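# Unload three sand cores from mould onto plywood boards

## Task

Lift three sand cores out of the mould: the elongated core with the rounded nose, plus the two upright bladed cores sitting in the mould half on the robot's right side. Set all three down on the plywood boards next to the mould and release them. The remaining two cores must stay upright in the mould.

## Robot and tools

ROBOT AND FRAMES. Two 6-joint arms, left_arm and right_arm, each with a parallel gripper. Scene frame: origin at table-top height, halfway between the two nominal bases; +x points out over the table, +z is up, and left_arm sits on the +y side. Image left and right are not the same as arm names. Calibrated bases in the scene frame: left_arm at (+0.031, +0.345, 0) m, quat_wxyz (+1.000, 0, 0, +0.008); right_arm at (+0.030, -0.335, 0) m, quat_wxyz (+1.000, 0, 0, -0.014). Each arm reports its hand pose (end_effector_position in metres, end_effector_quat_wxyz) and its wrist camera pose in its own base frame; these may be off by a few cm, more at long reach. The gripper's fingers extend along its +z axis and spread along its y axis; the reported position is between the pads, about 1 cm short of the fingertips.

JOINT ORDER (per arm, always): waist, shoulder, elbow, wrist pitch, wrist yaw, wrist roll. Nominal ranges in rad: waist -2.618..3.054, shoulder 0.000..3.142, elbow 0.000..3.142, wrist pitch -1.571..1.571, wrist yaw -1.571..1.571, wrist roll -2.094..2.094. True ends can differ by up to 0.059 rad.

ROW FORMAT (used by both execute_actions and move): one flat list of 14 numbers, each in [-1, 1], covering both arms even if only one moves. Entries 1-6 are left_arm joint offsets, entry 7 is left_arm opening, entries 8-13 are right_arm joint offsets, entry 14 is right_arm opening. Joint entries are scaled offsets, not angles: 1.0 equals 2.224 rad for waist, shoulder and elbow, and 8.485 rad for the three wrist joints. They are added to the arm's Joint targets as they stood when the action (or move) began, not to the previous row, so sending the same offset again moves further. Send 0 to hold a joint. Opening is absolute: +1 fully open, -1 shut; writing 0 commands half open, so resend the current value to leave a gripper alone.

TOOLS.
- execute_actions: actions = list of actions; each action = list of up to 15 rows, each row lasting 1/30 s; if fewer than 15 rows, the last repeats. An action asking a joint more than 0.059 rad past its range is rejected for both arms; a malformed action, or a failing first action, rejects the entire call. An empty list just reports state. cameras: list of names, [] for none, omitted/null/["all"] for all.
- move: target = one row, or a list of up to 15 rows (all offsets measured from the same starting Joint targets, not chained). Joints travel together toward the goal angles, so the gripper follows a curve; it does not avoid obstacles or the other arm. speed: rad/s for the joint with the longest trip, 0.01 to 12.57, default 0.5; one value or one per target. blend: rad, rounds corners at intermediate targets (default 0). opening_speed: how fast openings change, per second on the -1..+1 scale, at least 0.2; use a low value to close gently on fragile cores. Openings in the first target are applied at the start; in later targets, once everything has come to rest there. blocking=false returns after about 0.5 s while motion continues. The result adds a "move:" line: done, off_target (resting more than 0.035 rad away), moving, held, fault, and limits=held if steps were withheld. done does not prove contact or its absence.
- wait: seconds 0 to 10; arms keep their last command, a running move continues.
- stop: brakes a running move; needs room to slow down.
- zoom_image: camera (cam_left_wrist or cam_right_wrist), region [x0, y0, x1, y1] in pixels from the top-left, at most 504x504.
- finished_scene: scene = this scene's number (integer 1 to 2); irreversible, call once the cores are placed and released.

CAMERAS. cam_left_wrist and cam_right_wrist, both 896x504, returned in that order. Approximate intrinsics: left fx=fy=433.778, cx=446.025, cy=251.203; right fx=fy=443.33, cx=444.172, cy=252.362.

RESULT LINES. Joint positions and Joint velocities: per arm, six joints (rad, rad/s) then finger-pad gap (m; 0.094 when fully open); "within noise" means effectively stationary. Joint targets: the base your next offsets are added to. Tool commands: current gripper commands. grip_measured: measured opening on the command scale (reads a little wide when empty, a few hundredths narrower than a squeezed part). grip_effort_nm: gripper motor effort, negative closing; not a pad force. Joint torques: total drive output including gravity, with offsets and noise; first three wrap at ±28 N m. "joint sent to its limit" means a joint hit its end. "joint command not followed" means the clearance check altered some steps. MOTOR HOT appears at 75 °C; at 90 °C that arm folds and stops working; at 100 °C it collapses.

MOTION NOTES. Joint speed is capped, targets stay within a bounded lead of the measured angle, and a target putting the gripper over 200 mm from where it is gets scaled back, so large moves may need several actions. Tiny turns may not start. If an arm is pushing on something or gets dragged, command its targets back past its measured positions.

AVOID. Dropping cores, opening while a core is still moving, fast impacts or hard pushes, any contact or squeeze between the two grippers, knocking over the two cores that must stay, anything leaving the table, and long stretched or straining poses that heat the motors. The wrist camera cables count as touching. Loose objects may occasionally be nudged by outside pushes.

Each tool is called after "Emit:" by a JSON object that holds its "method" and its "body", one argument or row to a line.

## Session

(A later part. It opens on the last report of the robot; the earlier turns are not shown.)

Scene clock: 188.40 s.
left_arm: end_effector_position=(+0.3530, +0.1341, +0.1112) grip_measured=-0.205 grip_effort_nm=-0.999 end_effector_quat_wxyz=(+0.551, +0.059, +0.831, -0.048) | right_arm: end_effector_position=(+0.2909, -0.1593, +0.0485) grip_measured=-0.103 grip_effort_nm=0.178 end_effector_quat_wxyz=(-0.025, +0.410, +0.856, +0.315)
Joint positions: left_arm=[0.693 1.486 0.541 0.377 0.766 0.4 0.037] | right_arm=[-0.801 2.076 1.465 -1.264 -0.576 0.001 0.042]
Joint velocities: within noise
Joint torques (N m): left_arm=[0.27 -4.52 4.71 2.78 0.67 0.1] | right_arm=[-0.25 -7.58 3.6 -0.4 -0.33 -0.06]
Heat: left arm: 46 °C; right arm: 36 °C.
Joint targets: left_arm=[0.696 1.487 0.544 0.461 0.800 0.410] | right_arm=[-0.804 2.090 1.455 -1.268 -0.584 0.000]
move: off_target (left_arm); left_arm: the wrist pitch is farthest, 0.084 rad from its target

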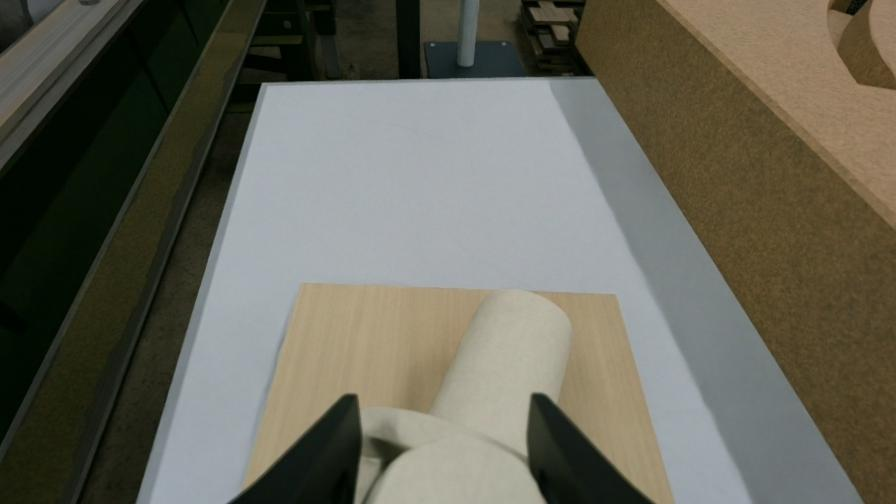

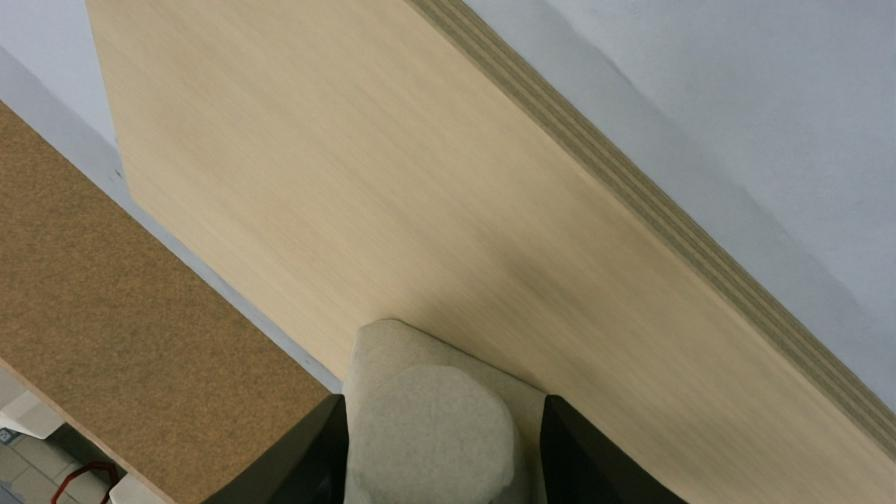

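Emit:
{"method": "move", "body": {
  "target": [
    [0,0,0,0,0,0,0.0,0,0,0,0,0,0,0.35],
    [0,0,0,0,0,0,0.0,-0.063,-0.09,0,0,0,0,0.35],
    [0,0,0,0,0,0,0.0,-0.063,-0.2203,0.02,0.0316,0.0688,0,0.35]
  ],
  "speed": [0.3,0.3,0.7],
  "opening_speed": 0.3
}}

Scene clock: 212.47 s.
left_arm: end_effector_position=(+0.3583, +0.1351, +0.1242) grip_measured=-0.002 grip_effort_nm=0.125 end_effector_quat_wxyz=(+0.574, +0.077, +0.814, -0.036) | right_arm: end_effector_position=(+0.2270, -0.3071, +0.1771) grip_measured=+0.347 grip_effort_nm=0.178 end_effector_quat_wxyz=(+0.181, +0.444, +0.873, -0.087)
Joint positions: left_arm=[0.693 1.486 0.541 0.445 0.786 0.4 0.047] | right_arm=[-0.94 1.621 1.473 -1.019 -0.008 0.001 0.063]
Joint velocities: within noise
Joint torques (N m): left_arm=[0.27 -4.62 4.75 2.05 0.4 0.06] | right_arm=[-0.32 -7.97 7.72 0.94 0.04 -0.06]
Heat: left arm: 45 °C; right arm: 37 °C.
Joint targets: left_arm=[0.696 1.487 0.544 0.461 0.800 0.410] | right_arm=[-0.944 1.600 1.499 -1.000 0.000 0.000]
move: done

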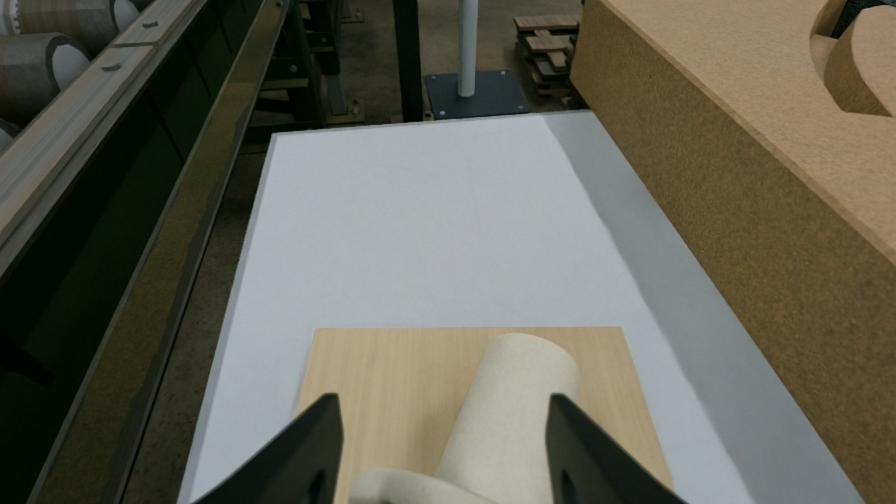

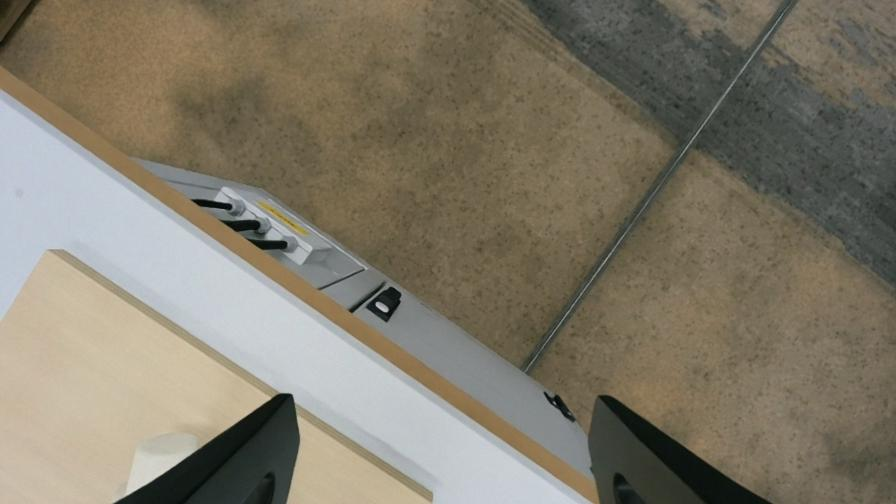

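Emit:
{"method": "move", "body": {
  "target": [
    [0,0,0,0,0,0,0.3,0,0,0,0,0,0,0.35],
    [0,-0.11,0,0,0,0,0.3,0.4245,-0.1349,-0.1794,0.0943,0.0354,0.0119,0.35],
    [0,-0.11,0,0,0,0,0.3,0.6515,0.036,-0.2365,0.1599,0.0354,0.0119,0.35],
    [0,-0.11,0,0,0,0,0.3,0.6515,0.036,-0.2365,0.1599,0.0354,0.0119,1]
  ],
  "speed": [0.4,0.6,0.6,0.6],
  "opening_speed": 1
}}

Scene clock: 222.20 s.
left_arm: end_effector_position=(+0.3511, +0.1286, +0.1999) grip_measured=+0.298 grip_effort_nm=0.125 end_effector_quat_wxyz=(+0.635, +0.122, +0.762, +0.028) | right_arm: end_effector_position=(+0.4602, +0.1984, +0.1812) grip_measured=+0.997 grip_effort_nm=0.178 end_effector_quat_wxyz=(+0.568, -0.088, +0.817, +0.048)
Joint positions: left_arm=[0.693 1.264 0.541 0.449 0.789 0.4 0.061] | right_arm=[0.509 1.678 0.979 0.325 0.295 0.091 0.094]
Joint velocities: within noise
Joint torques (N m): left_arm=[0.27 -5.3 5.49 2.11 0.27 0.05] | right_arm=[-0.34 -6.91 5.5 1.78 0.09 0.07]
Heat: left arm: 45 °C; right arm: 36 °C.
Joint targets: left_arm=[0.696 1.242 0.544 0.460 0.800 0.410] | right_arm=[0.505 1.680 0.973 0.357 0.300 0.101]
move: done

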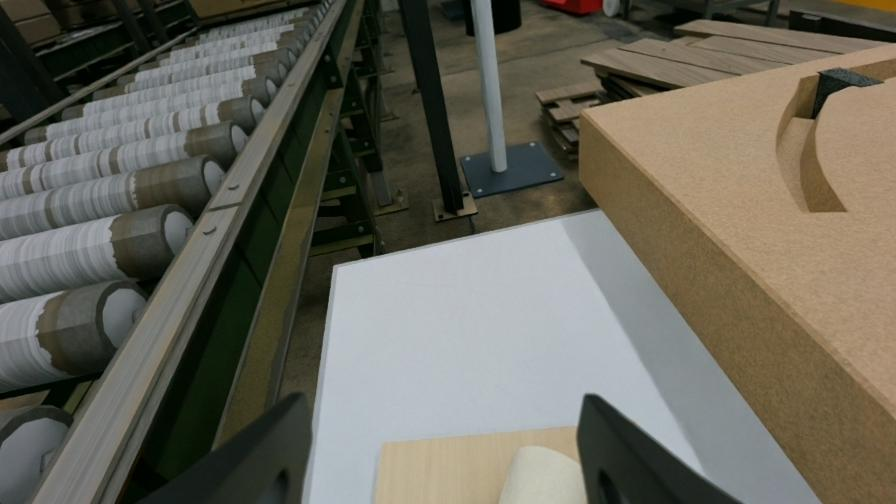

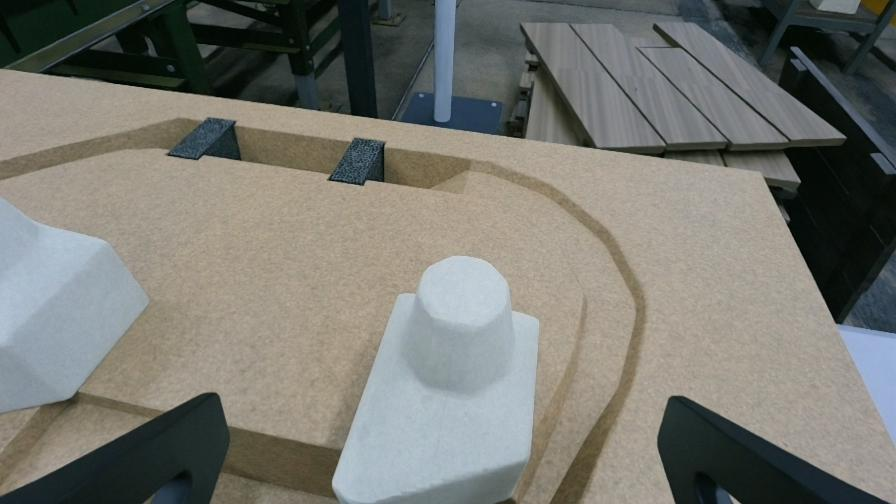

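Emit:
{"method": "move", "body": {
  "target": [0,-0.15,0.25,-0.05,-0.0943,-0.0483,0.3,-0.0189,0.1169,0.0931,0.0127,0,0,1],
  "speed": 0.35
}}

Scene clock: 232.93 s.
left_arm: end_effector_position=(+0.2588, +0.2138, +0.4741) grip_measured=+0.298 grip_effort_nm=0.125 end_effector_quat_wxyz=(+0.726, -0.210, +0.600, +0.261) | right_arm: end_effector_position=(+0.5175, +0.2061, +0.1535) grip_measured=+0.997 grip_effort_nm=0.178 end_effector_quat_wxyz=(+0.578, -0.070, +0.812, +0.041)
Joint positions: left_arm=[0.693 0.917 1.078 0.031 0.011 0.006 0.061] | right_arm=[0.471 1.928 1.146 0.432 0.296 0.091 0.094]
Joint velocities: within noise
Joint torques (N m): left_arm=[0.28 -1.83 7.36 2.2 -0.08 -0.13] | right_arm=[-0.66 -7.91 8.43 1.8 0.08 0.06]
Heat: left arm: 45 °C; right arm: 38 °C.
Joint targets: left_arm=[0.696 0.909 1.100 0.036 0.000 0.000] | right_arm=[0.463 1.940 1.180 0.465 0.300 0.101]
move: done

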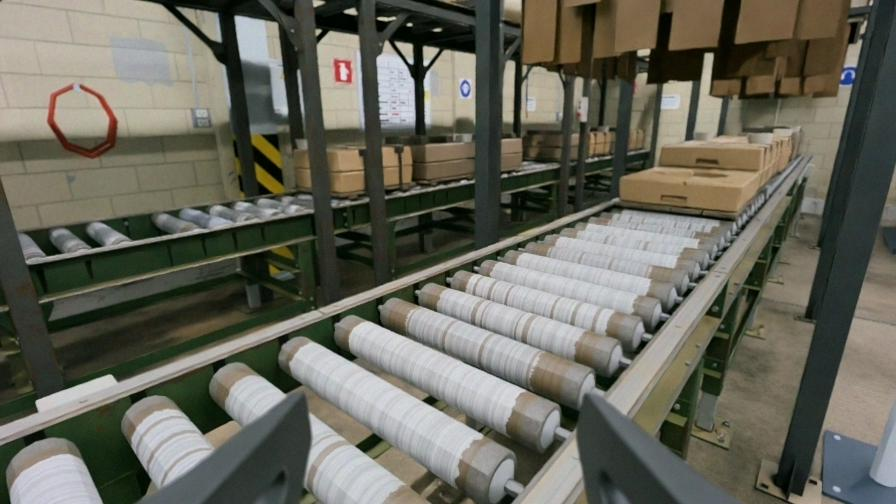

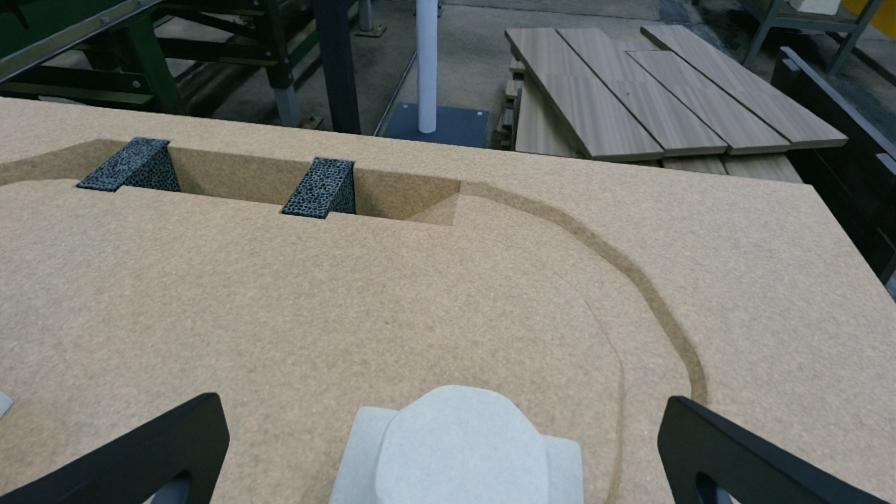

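Emit:
{"method": "move", "body": {
  "target": [
    [0,0,0,0,0,0,0.3,-0.003,0.01,0,0,0,0,1],
    [0,0,0,0,0,0,0.3,-0.003,0.01,0,0,0,0,-0.5]
  ],
  "speed": 0.2,
  "opening_speed": 0.6,
  "cameras": ["cam_right_wrist"]
}}

Scene clock: 239.97 s.
left_arm: end_effector_position=(+0.2587, +0.2140, +0.4738) grip_measured=+0.298 grip_effort_nm=0.115 end_effector_quat_wxyz=(+0.726, -0.211, +0.600, +0.261) | right_arm: end_effector_position=(+0.5196, +0.2036, +0.1420) grip_measured=+0.227 grip_effort_nm=-1.004 end_effector_quat_wxyz=(+0.571, -0.067, +0.818, +0.040)
Joint positions: left_arm=[0.693 0.917 1.078 0.03 0.01 0.005 0.061] | right_arm=[0.464 1.951 1.146 0.435 0.292 0.099 0.058]
Joint velocities: within noise
Joint torques (N m): left_arm=[0.29 -1.73 7.38 2.2 -0.11 -0.12] | right_arm=[-0.65 -8.06 8.35 1.76 0.12 -0.01]
Heat: left arm: 45 °C; right arm: 39 °C.
Joint targets: left_arm=[0.696 0.909 1.100 0.036 0.000 0.000] | right_arm=[0.456 1.962 1.180 0.465 0.300 0.101]
move: done
Images, in order (width x height): cam_right_wrist 896x504.

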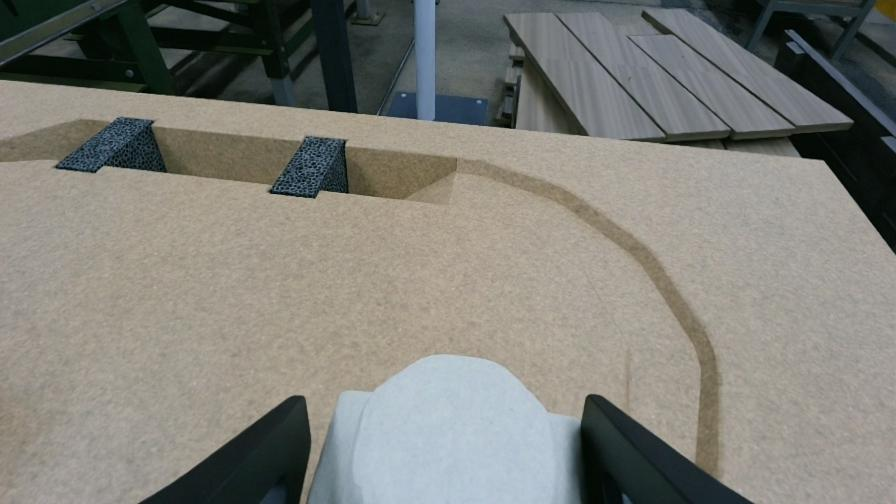

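Emit:
{"method": "move", "body": {
  "target": [
    [0,0,0,0,0,0,0.3,0,0,0,0,0,0,0.6],
    [0,0,0,0,0,0,0.3,0,-0.018,0,0,0,0,0.6],
    [0,0,0,0,0,0,0.3,0,-0.018,0,0,0,0,-0.5]
  ],
  "speed": 0.2,
  "opening_speed": 0.6,
  "cameras": ["cam_right_wrist"]
}}

Scene clock: 247.70 s.
left_arm: end_effector_position=(+0.2587, +0.2140, +0.4738) grip_measured=+0.298 grip_effort_nm=0.125 end_effector_quat_wxyz=(+0.726, -0.211, +0.600, +0.261) | right_arm: end_effector_position=(+0.5196, +0.2034, +0.1420) grip_measured=+0.216 grip_effort_nm=-1.004 end_effector_quat_wxyz=(+0.571, -0.064, +0.818, +0.041)
Joint positions: left_arm=[0.693 0.917 1.078 0.03 0.01 0.005 0.061] | right_arm=[0.464 1.951 1.146 0.435 0.295 0.106 0.057]
Joint velocities: within noise
Joint torques (N m): left_arm=[0.36 -1.73 7.35 2.19 -0.11 -0.1] | right_arm=[-0.7 -11.28 8.36 1.76 0.11 -0.11]
Heat: left arm: 45 °C; right arm: 39 °C.
Joint targets: left_arm=[0.696 0.909 1.100 0.036 0.000 0.000] | right_arm=[0.456 1.922 1.180 0.465 0.300 0.101]
move: done
Images, in order (width x height): cam_right_wrist 896x504.

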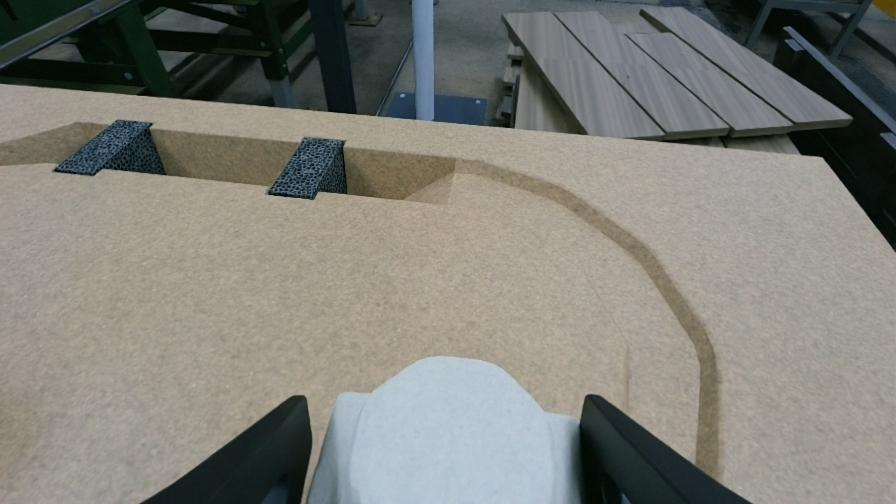

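Emit:
{"method": "move", "body": {
  "target": [
    [0,0,0,0,0,0,0.3,0,0,0,0,0,0,0.7],
    [0,0,0,0,0,0,0.3,0,-0.005,0,0,0,0,0.7]
  ],
  "speed": 0.2,
  "opening_speed": 0.8,
  "cameras": ["cam_right_wrist"]
}}

Scene clock: 252.77 s.
left_arm: end_effector_position=(+0.2587, +0.2140, +0.4738) grip_measured=+0.298 grip_effort_nm=0.115 end_effector_quat_wxyz=(+0.726, -0.211, +0.600, +0.261) | right_arm: end_effector_position=(+0.5197, +0.2032, +0.1420) grip_measured=+0.697 grip_effort_nm=0.183 end_effector_quat_wxyz=(+0.571, -0.064, +0.818, +0.040)
Joint positions: left_arm=[0.693 0.917 1.078 0.03 0.01 0.005 0.061] | right_arm=[0.464 1.951 1.146 0.435 0.296 0.104 0.08]
Joint velocities: within noise
Joint torques (N m): left_arm=[0.21 -1.69 7.31 2.21 -0.09 -0.12] | right_arm=[-0.55 -12.21 8.35 1.76 0.09 -0.07]
Heat: left arm: 46 °C; right arm: 40 °C.
Joint targets: left_arm=[0.696 0.909 1.100 0.036 0.000 0.000] | right_arm=[0.456 1.911 1.180 0.465 0.300 0.101]
move: off_target (right_arm); right_arm: the shoulder is farthest, 0.040 rad from its target
Images, in order (width x height): cam_right_wrist 896x504.

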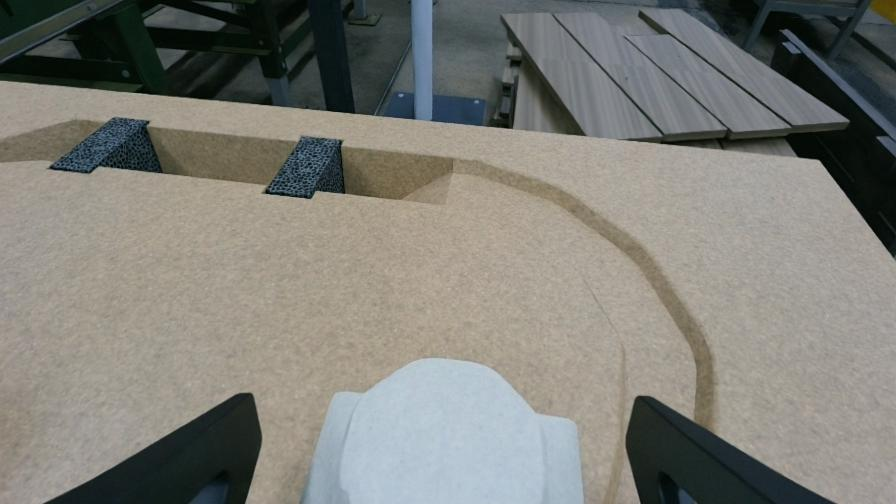

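Emit:
{"method": "move", "body": {
  "target": [
    [0,0,0,0,0,0,0.3,0,-0.011,0,0,0,0,0.7],
    [0,0,0,0,0,0,0.3,0,-0.011,0,0,0,0,-0.5]
  ],
  "speed": 0.2,
  "opening_speed": 0.7,
  "cameras": ["cam_right_wrist"]
}}

Scene clock: 257.63 s.
left_arm: end_effector_position=(+0.2586, +0.2141, +0.4738) grip_measured=+0.298 grip_effort_nm=0.120 end_effector_quat_wxyz=(+0.726, -0.211, +0.600, +0.261) | right_arm: end_effector_position=(+0.5189, +0.2031, +0.1570) grip_measured=-0.277 grip_effort_nm=-1.004 end_effector_quat_wxyz=(+0.581, -0.062, +0.810, +0.045)
Joint positions: left_arm=[0.693 0.917 1.078 0.03 0.009 0.005 0.061] | right_arm=[0.464 1.923 1.146 0.436 0.294 0.103 0.034]
Joint velocities: within noise
Joint torques (N m): left_arm=[0.29 -1.73 7.36 2.21 -0.1 -0.1] | right_arm=[-0.69 -11.82 8.43 1.76 0.1 -0.07]
Heat: left arm: 46 °C; right arm: 40 °C.
Joint targets: left_arm=[0.696 0.909 1.100 0.036 0.000 0.000] | right_arm=[0.456 1.887 1.180 0.465 0.300 0.101]
move: off_target (right_arm); target 2's new numbers were sent with right_arm's shoulder 0.037 rad from that target; right_arm: the shoulder is farthest, 0.037 rad from its target
Images, in order (width x height): cam_right_wrist 896x504.

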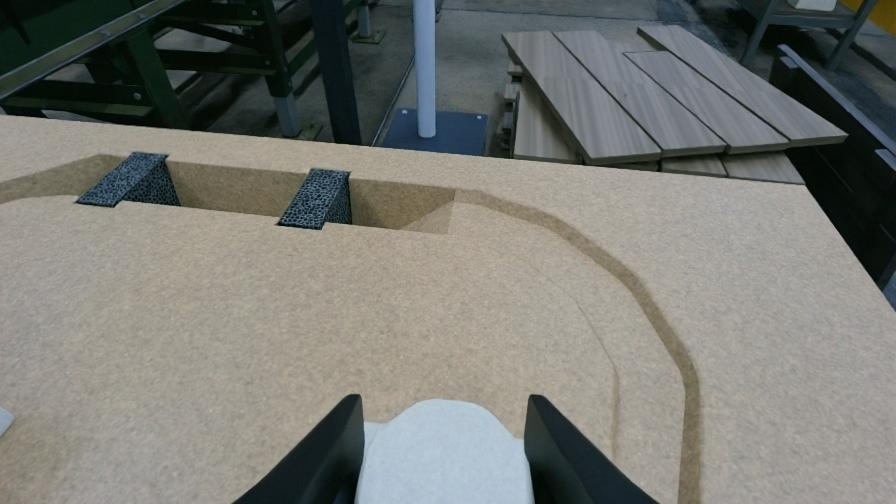

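Emit:
{"method": "move", "body": {
  "target": [0,0,0,0,0,0,0.3,0,-0.039,0.0427,-0.0159,0,0,-0.6],
  "speed": 0.15,
  "cameras": ["cam_right_wrist"]
}}

Scene clock: 266.47 s.
left_arm: end_effector_position=(+0.2586, +0.2141, +0.4738) grip_measured=+0.298 grip_effort_nm=0.120 end_effector_quat_wxyz=(+0.726, -0.211, +0.600, +0.261) | right_arm: end_effector_position=(+0.5164, +0.2025, +0.1899) grip_measured=-0.278 grip_effort_nm=-1.004 end_effector_quat_wxyz=(+0.572, -0.065, +0.817, +0.042)
Joint positions: left_arm=[0.693 0.917 1.078 0.03 0.009 0.005 0.061] | right_arm=[0.464 1.855 1.225 0.263 0.291 0.104 0.034]
Joint velocities: within noise
Joint torques (N m): left_arm=[0.23 -1.72 7.32 2.2 -0.08 -0.13] | right_arm=[-0.69 -13.14 10.11 2.14 0.13 -0.07]
Heat: left arm: 46 °C; right arm: 41 °C.
Joint targets: left_arm=[0.696 0.909 1.100 0.036 0.000 0.000] | right_arm=[0.456 1.800 1.275 0.330 0.300 0.101]
move: off_target (right_arm); right_arm: the wrist pitch is farthest, 0.067 rad from its target
Images, in order (width x height): cam_right_wrist 896x504.

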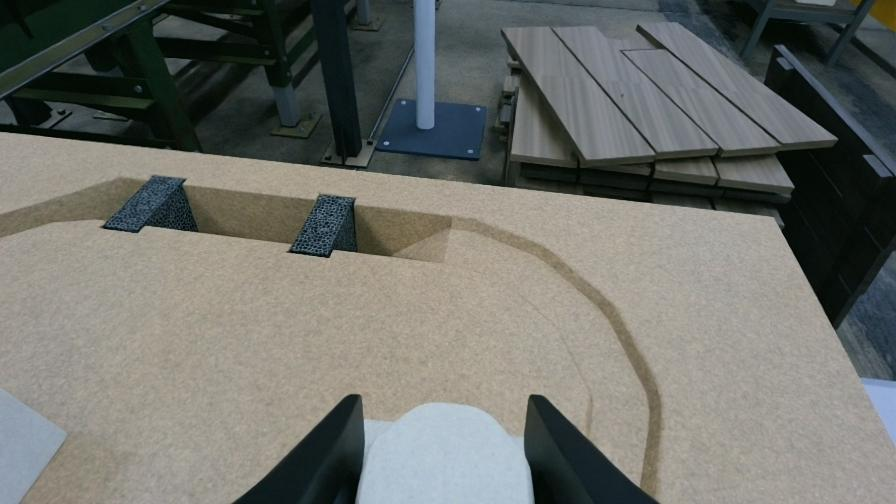

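Emit:
{"method": "move", "body": {
  "target": [
    [0,0,0,0,0,0,0.3,0,-0.1933,-0.0652,-0.03536,0,0,-0.6],
    [0,0,0,0,0,0,0.3,-0.3894,-0.1034,0.2253,-0.1928,-0.03536,0.0470,-0.6]
  ],
  "speed": [0.3, 0.6]
}}

Scene clock: 310.57 s.
left_arm: end_effector_position=(+0.2586, +0.2141, +0.4738) grip_measured=+0.298 grip_effort_nm=0.115 end_effector_quat_wxyz=(+0.726, -0.211, +0.600, +0.261) | right_arm: end_effector_position=(+0.3238, -0.1410, +0.2545) grip_measured=-0.278 grip_effort_nm=-0.999 end_effector_quat_wxyz=(+0.209, +0.426, +0.880, +0.004)
Joint positions: left_arm=[0.693 0.917 1.078 0.03 0.009 0.005 0.061] | right_arm=[-0.409 1.57 1.732 -1.312 0.01 0.49 0.034]
Joint velocities: within noise
Joint torques (N m): left_arm=[0.25 -1.69 7.36 2.18 -0.1 -0.12] | right_arm=[-0.13 -5.5 8.84 0.79 -0.1 0.08]
Heat: left arm: 47 °C; right arm: 49 °C.
Joint targets: left_arm=[0.696 0.909 1.100 0.036 0.000 0.000] | right_arm=[-0.410 1.570 1.776 -1.306 0.000 0.500]
move: off_target (right_arm); right_arm: the elbow is farthest, 0.044 rad from its target

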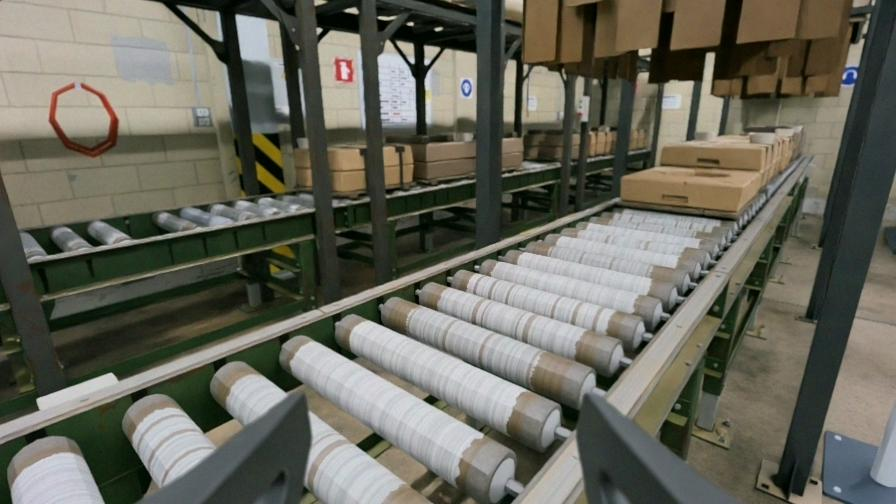

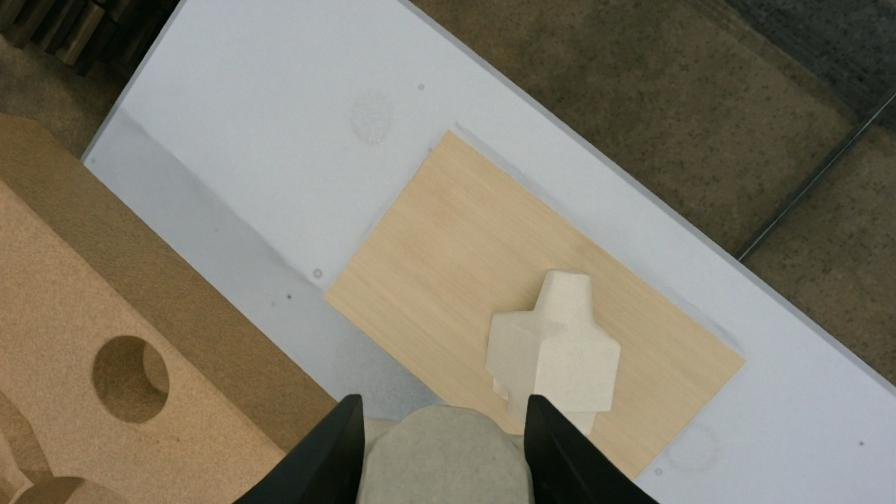

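Emit:
{"method": "move", "body": {
  "target": [0,0,0,0,0,0,0.3,-0.0661,0.2698,0.1061,-0.0178,-0.0417,0.0589,-0.6],
  "speed": 0.4
}}

Emit:
{"method": "zoom_image", "body": {
  "camera": "cam_right_wrist",
  "region": [200, 100, 700, 504]
}}

Scene clock: 318.07 s.
left_arm: end_effector_position=(+0.2586, +0.2141, +0.4738) grip_measured=+0.298 grip_effort_nm=0.125 end_effector_quat_wxyz=(+0.726, -0.211, +0.600, +0.261) | right_arm: end_effector_position=(+0.3770, -0.1657, +0.1053) grip_measured=-0.279 grip_effort_nm=-1.004 end_effector_quat_wxyz=(-0.063, +0.691, +0.705, +0.147)
Joint positions: left_arm=[0.693 0.917 1.078 0.03 0.009 0.005 0.061] | right_arm=[-0.552 2.178 1.973 -1.426 -0.317 0.989 0.034]
Joint velocities: within noise
Joint torques (N m): left_arm=[0.29 -1.65 7.27 2.2 -0.08 -0.13] | right_arm=[-0.43 -10.51 8.17 -0.26 -0.53 0.03]
Heat: left arm: 47 °C; right arm: 45 °C.
Joint targets: left_arm=[0.696 0.909 1.100 0.036 0.000 0.000] | right_arm=[-0.557 2.170 2.012 -1.457 -0.354 1.000]
move: off_target (right_arm); right_arm: the elbow is farthest, 0.039 rad from its target

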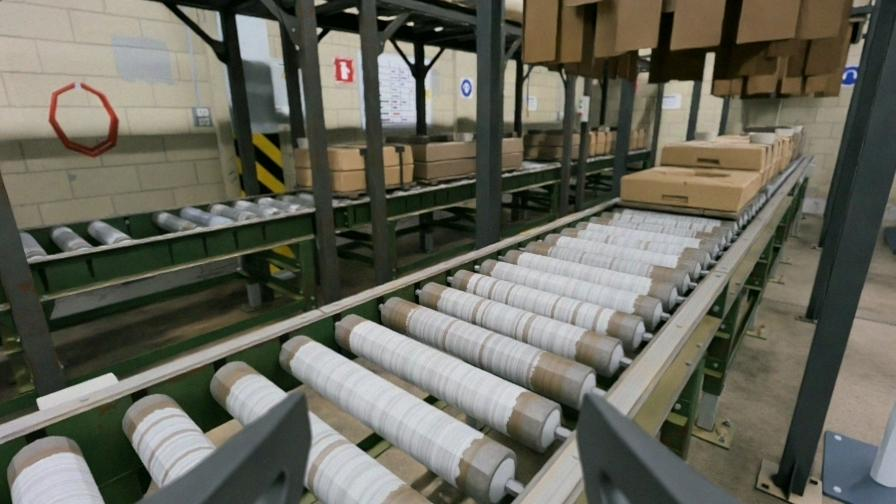

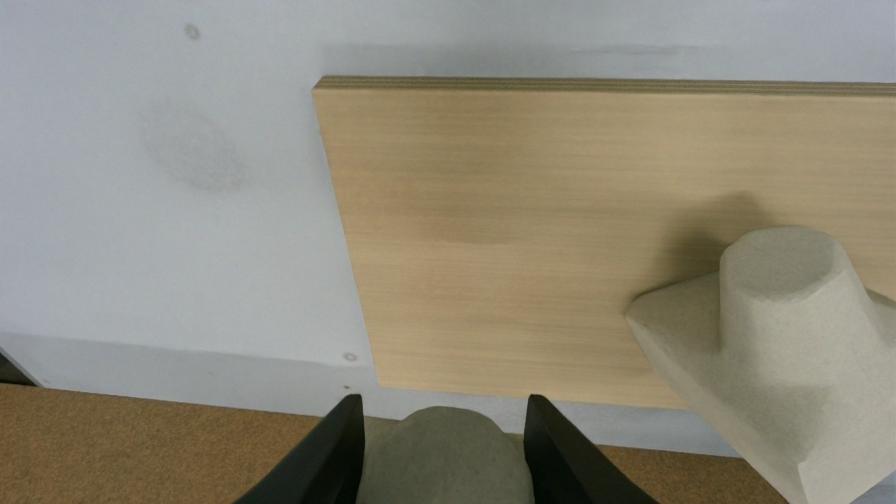

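Scaled by 1.008.

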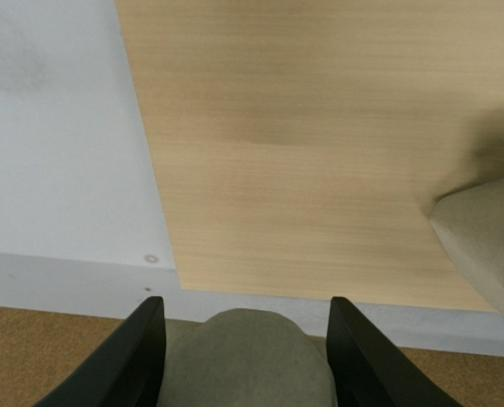

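Emit:
{"method": "move", "body": {
  "target": [0,0,0,0,0,0,0.3,0,0.0024,-0.0604,0.0165,-0.0066,0,-0.6],
  "speed": 0.15,
  "cameras": ["cam_right_wrist"]
}}

Scene clock: 333.57 s.
left_arm: end_effector_position=(+0.2586, +0.2141, +0.4738) grip_measured=+0.298 grip_effort_nm=0.125 end_effector_quat_wxyz=(+0.726, -0.212, +0.600, +0.261) | right_arm: end_effector_position=(+0.3848, -0.1601, +0.0848) grip_measured=-0.279 grip_effort_nm=-1.004 end_effector_quat_wxyz=(-0.061, +0.688, +0.702, +0.175)
Joint positions: left_arm=[0.693 0.917 1.078 0.03 0.009 0.005 0.061] | right_arm=[-0.552 2.178 1.88 -1.317 -0.37 0.991 0.034]
Joint velocities: within noise
Joint torques (N m): left_arm=[0.24 -1.73 7.28 2.2 -0.09 -0.13] | right_arm=[-0.46 -10.13 4.89 0.01 -0.58 0.06]
Heat: left arm: 47 °C; right arm: 46 °C.
Joint targets: left_arm=[0.696 0.909 1.100 0.036 0.000 0.000] | right_arm=[-0.557 2.176 1.878 -1.317 -0.410 1.000]
move: off_target (right_arm); right_arm: the wrist yaw is farthest, 0.040 rad from its target
Images, in order (width x height): cam_right_wrist 896x504.

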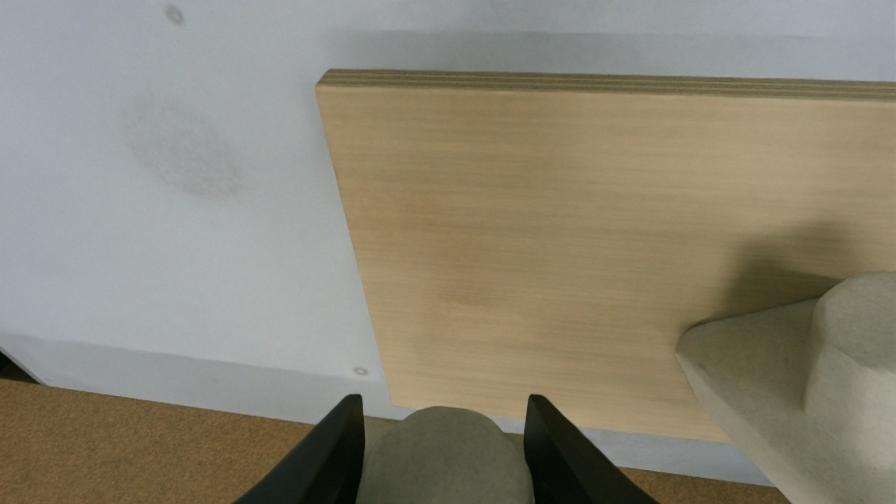

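Emit:
{"method": "move", "body": {
  "target": [0,0,0,0,0,0,0.3,-0.0067,-0.0225,-0.0859,0.0166,0,0,-0.6],
  "speed": 0.12,
  "cameras": ["cam_right_wrist"]
}}

Scene clock: 343.93 s.
left_arm: end_effector_position=(+0.2586, +0.2141, +0.4738) grip_measured=+0.298 grip_effort_nm=0.125 end_effector_quat_wxyz=(+0.726, -0.212, +0.600, +0.261) | right_arm: end_effector_position=(+0.3675, -0.1548, +0.0383) grip_measured=-0.279 grip_effort_nm=-1.004 end_effector_quat_wxyz=(-0.083, +0.695, +0.694, +0.171)
Joint positions: left_arm=[0.693 0.917 1.078 0.03 0.009 0.005 0.061] | right_arm=[-0.564 2.178 1.689 -1.174 -0.371 0.991 0.034]
Joint velocities: within noise
Joint torques (N m): left_arm=[0.31 -1.68 7.32 2.2 -0.09 -0.11] | right_arm=[-0.72 -14.09 4.68 -0.07 -0.56 0.07]
Heat: left arm: 47 °C; right arm: 46 °C.
Joint targets: left_arm=[0.696 0.909 1.100 0.036 0.000 0.000] | right_arm=[-0.572 2.126 1.687 -1.176 -0.410 1.000]
move: off_target (right_arm); right_arm: the shoulder is farthest, 0.052 rad from its target
Images, in order (width x height): cam_right_wrist 896x504.

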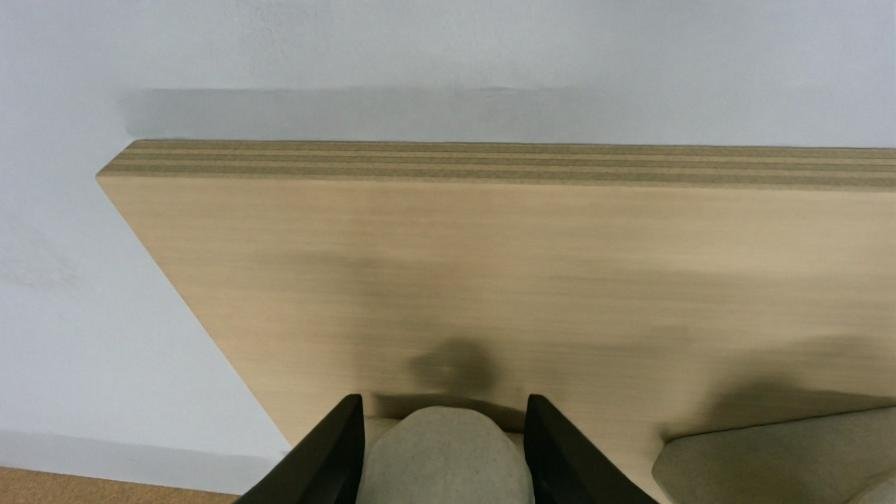

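Emit:
{"method": "zoom_image", "body": {
  "camera": "cam_right_wrist",
  "region": [330, 320, 560, 450]
}}

Scaled by 2.191.

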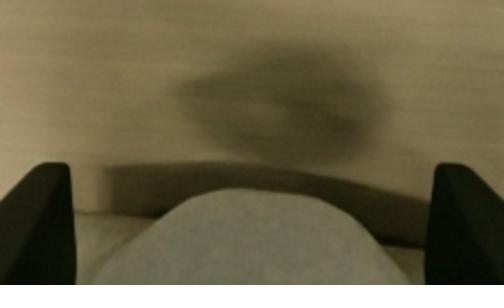

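Emit:
{"method": "move", "body": {
  "target": [0,0,0,0,0,0,0.3,0,0,-0.009,0.0024,0,0,-0.6],
  "speed": 0.05,
  "cameras": ["cam_right_wrist"]
}}

Emit:
{"method": "zoom_image", "body": {
  "camera": "cam_right_wrist",
  "region": [330, 320, 560, 450]
}}

Scene clock: 349.97 s.
left_arm: end_effector_position=(+0.2586, +0.2141, +0.4738) grip_measured=+0.298 grip_effort_nm=0.115 end_effector_quat_wxyz=(+0.726, -0.212, +0.600, +0.261) | right_arm: end_effector_position=(+0.3664, -0.1539, +0.0339) grip_measured=-0.279 grip_effort_nm=-1.004 end_effector_quat_wxyz=(-0.083, +0.695, +0.694, +0.171)
Joint positions: left_arm=[0.693 0.917 1.078 0.03 0.009 0.005 0.061] | right_arm=[-0.564 2.178 1.671 -1.156 -0.372 0.991 0.034]
Joint velocities: within noise
Joint torques (N m): left_arm=[0.17 -1.7 7.31 2.19 -0.09 -0.12] | right_arm=[-0.72 -14.04 4.53 -0.01 -0.53 0.07]
Heat: left arm: 47 °C; right arm: 49 °C.
Joint targets: left_arm=[0.696 0.909 1.100 0.036 0.000 0.000] | right_arm=[-0.572 2.126 1.667 -1.156 -0.409 1.000]
move: off_target (right_arm); right_arm: the shoulder is farthest, 0.052 rad from its target
Images, in order (width x height): cam_right_wrist 896x504.

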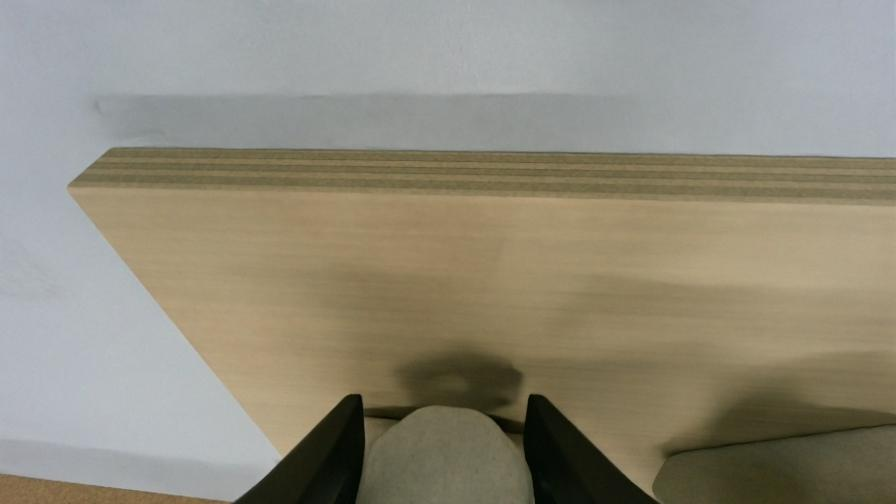

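Scaled by 2.191.

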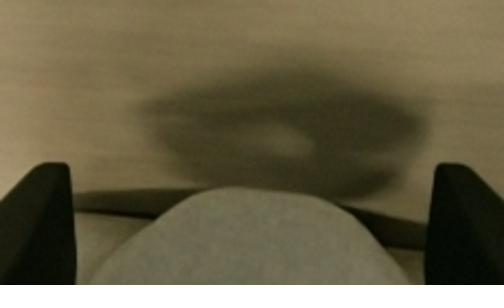

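Emit:
{"method": "move", "body": {
  "target": [0,0,0,0,0,0,0.3,0,0,-0.0054,0.0014,0,0,-0.6],
  "speed": 0.05,
  "cameras": ["cam_right_wrist"]
}}

Emit:
{"method": "zoom_image", "body": {
  "camera": "cam_right_wrist",
  "region": [330, 320, 560, 450]
}}

Scene clock: 353.53 s.
left_arm: end_effector_position=(+0.2586, +0.2141, +0.4738) grip_measured=+0.298 grip_effort_nm=0.120 end_effector_quat_wxyz=(+0.726, -0.212, +0.600, +0.261) | right_arm: end_effector_position=(+0.3672, -0.1524, +0.0323) grip_measured=-0.279 grip_effort_nm=-1.009 end_effector_quat_wxyz=(-0.084, +0.695, +0.692, +0.176)
Joint positions: left_arm=[0.693 0.917 1.078 0.03 0.009 0.005 0.061] | right_arm=[-0.564 2.178 1.662 -1.145 -0.382 0.993 0.034]
Joint velocities: within noise
Joint torques (N m): left_arm=[0.18 -1.66 7.34 2.21 -0.08 -0.11] | right_arm=[-0.72 -14.04 4.3 -0.02 -0.45 0.04]
Heat: left arm: 47 °C; right arm: 50 °C.
Joint targets: left_arm=[0.696 0.909 1.100 0.036 0.000 0.000] | right_arm=[-0.572 2.126 1.655 -1.144 -0.410 1.000]
move: off_target (right_arm); right_arm: the shoulder is farthest, 0.052 rad from its target
Images, in order (width x height): cam_right_wrist 896x504.

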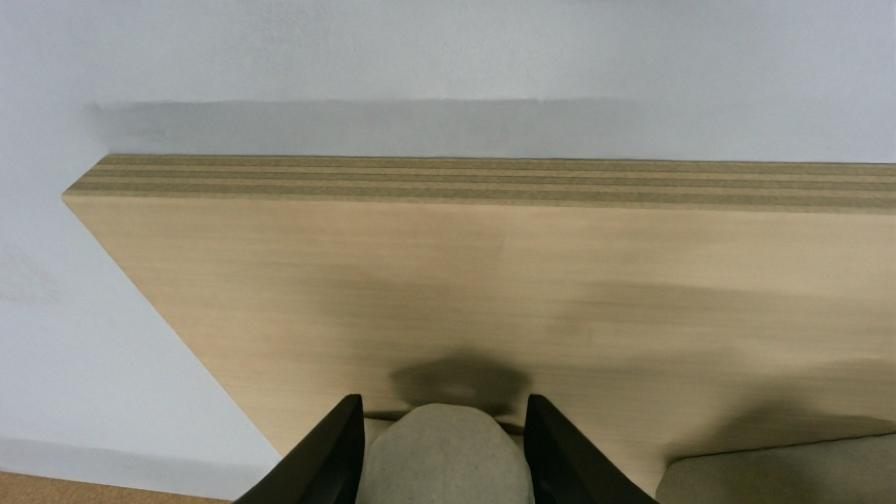

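Scaled by 2.191.

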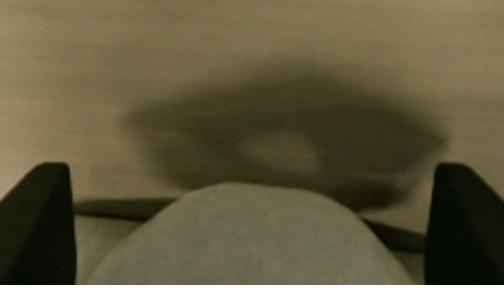

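Emit:
{"method": "move", "body": {
  "target": [0,0,0,0,0,0,0.3,0,0,-0.0072,0.0019,-0.0025,0,-0.6],
  "speed": 0.05,
  "cameras": ["cam_right_wrist"]
}}

Emit:
{"method": "zoom_image", "body": {
  "camera": "cam_right_wrist",
  "region": [330, 320, 560, 450]
}}

Scene clock: 357.23 s.
left_arm: end_effector_position=(+0.2586, +0.2141, +0.4738) grip_measured=+0.298 grip_effort_nm=0.120 end_effector_quat_wxyz=(+0.726, -0.212, +0.600, +0.261) | right_arm: end_effector_position=(+0.3673, -0.1505, +0.0312) grip_measured=-0.279 grip_effort_nm=-1.004 end_effector_quat_wxyz=(-0.084, +0.695, +0.690, +0.184)
Joint positions: left_arm=[0.693 0.917 1.078 0.03 0.009 0.005 0.061] | right_arm=[-0.567 2.174 1.647 -1.132 -0.399 0.993 0.034]
Joint velocities: within noise
Joint torques (N m): left_arm=[0.21 -1.74 7.27 2.18 -0.09 -0.13] | right_arm=[-0.47 -13.71 4.23 0 -0.48 0.04]
Heat: left arm: 47 °C; right arm: 52 °C.
Joint targets: left_arm=[0.696 0.909 1.100 0.036 0.000 0.000] | right_arm=[-0.572 2.126 1.639 -1.128 -0.431 1.000]
move: off_target (right_arm); right_arm: the shoulder is farthest, 0.048 rad from its target
Images, in order (width x height): cam_right_wrist 896x504.

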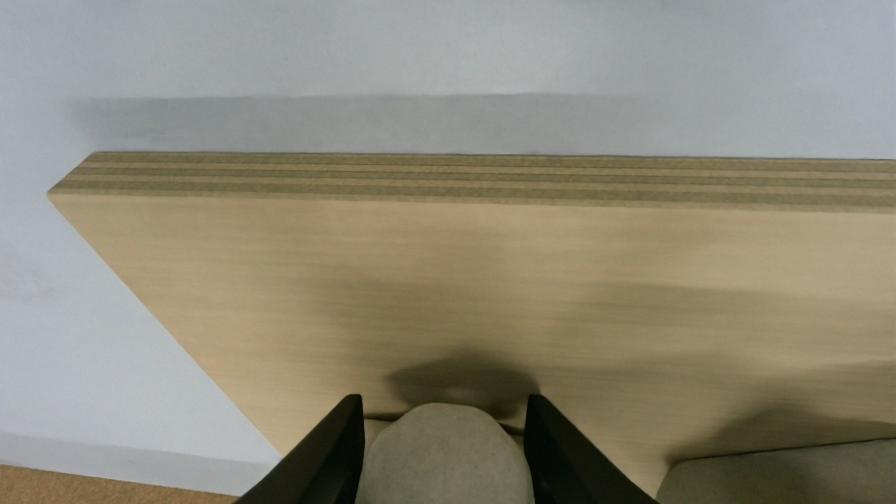

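Scaled by 2.191.

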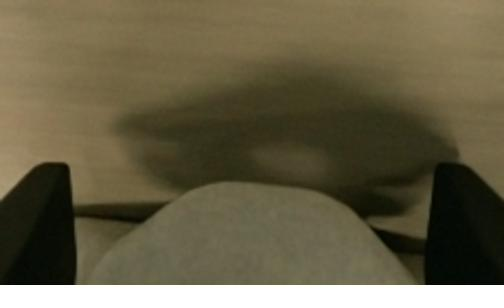

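Emit:
{"method": "move", "body": {
  "target": [0,0,0,0,0,0,0.3,0,0,-0.0054,0.0014,-0.0035,0,-0.6],
  "speed": 0.05,
  "cameras": ["cam_right_wrist"]
}}

Emit:
{"method": "zoom_image", "body": {
  "camera": "cam_right_wrist",
  "region": [330, 320, 560, 450]
}}

Scene clock: 361.50 s.
left_arm: end_effector_position=(+0.2586, +0.2141, +0.4738) grip_measured=+0.298 grip_effort_nm=0.125 end_effector_quat_wxyz=(+0.726, -0.212, +0.600, +0.261) | right_arm: end_effector_position=(+0.3681, -0.1465, +0.0311) grip_measured=-0.279 grip_effort_nm=-1.009 end_effector_quat_wxyz=(-0.087, +0.694, +0.688, +0.195)
Joint positions: left_arm=[0.693 0.917 1.078 0.03 0.009 0.005 0.061] | right_arm=[-0.567 2.171 1.635 -1.125 -0.422 0.993 0.034]
Joint velocities: within noise
Joint torques (N m): left_arm=[0.24 -1.76 7.27 2.19 -0.09 -0.1] | right_arm=[-0.49 -13.44 4.19 0.05 -0.61 0.04]
Heat: left arm: 47 °C; right arm: 54 °C.
Joint targets: left_arm=[0.696 0.909 1.100 0.036 0.000 0.000] | right_arm=[-0.572 2.125 1.627 -1.116 -0.461 1.000]
move: off_target (right_arm); right_arm: the shoulder is farthest, 0.045 rad from its target
Images, in order (width x height): cam_right_wrist 896x504.

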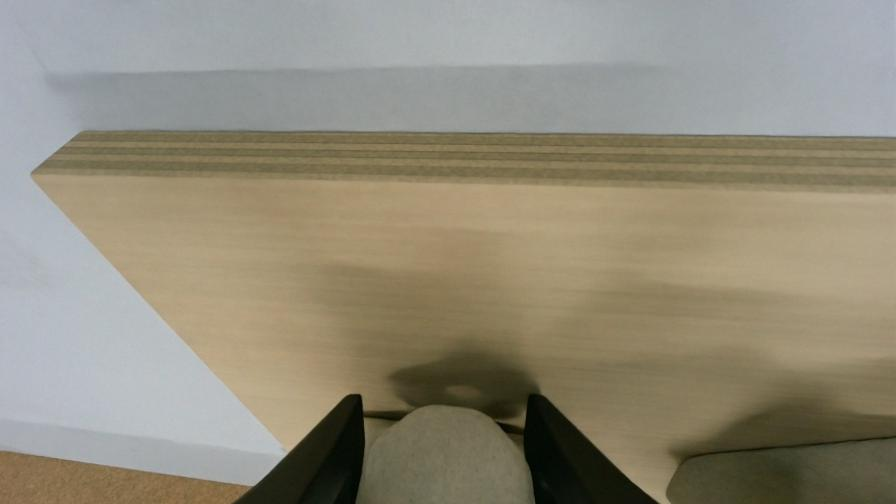

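Scaled by 2.191.

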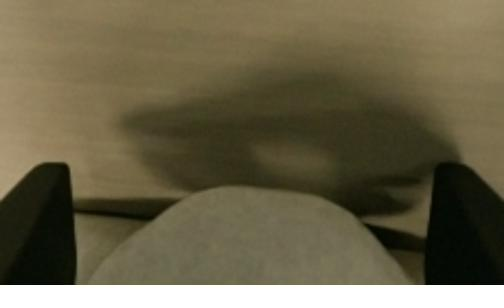

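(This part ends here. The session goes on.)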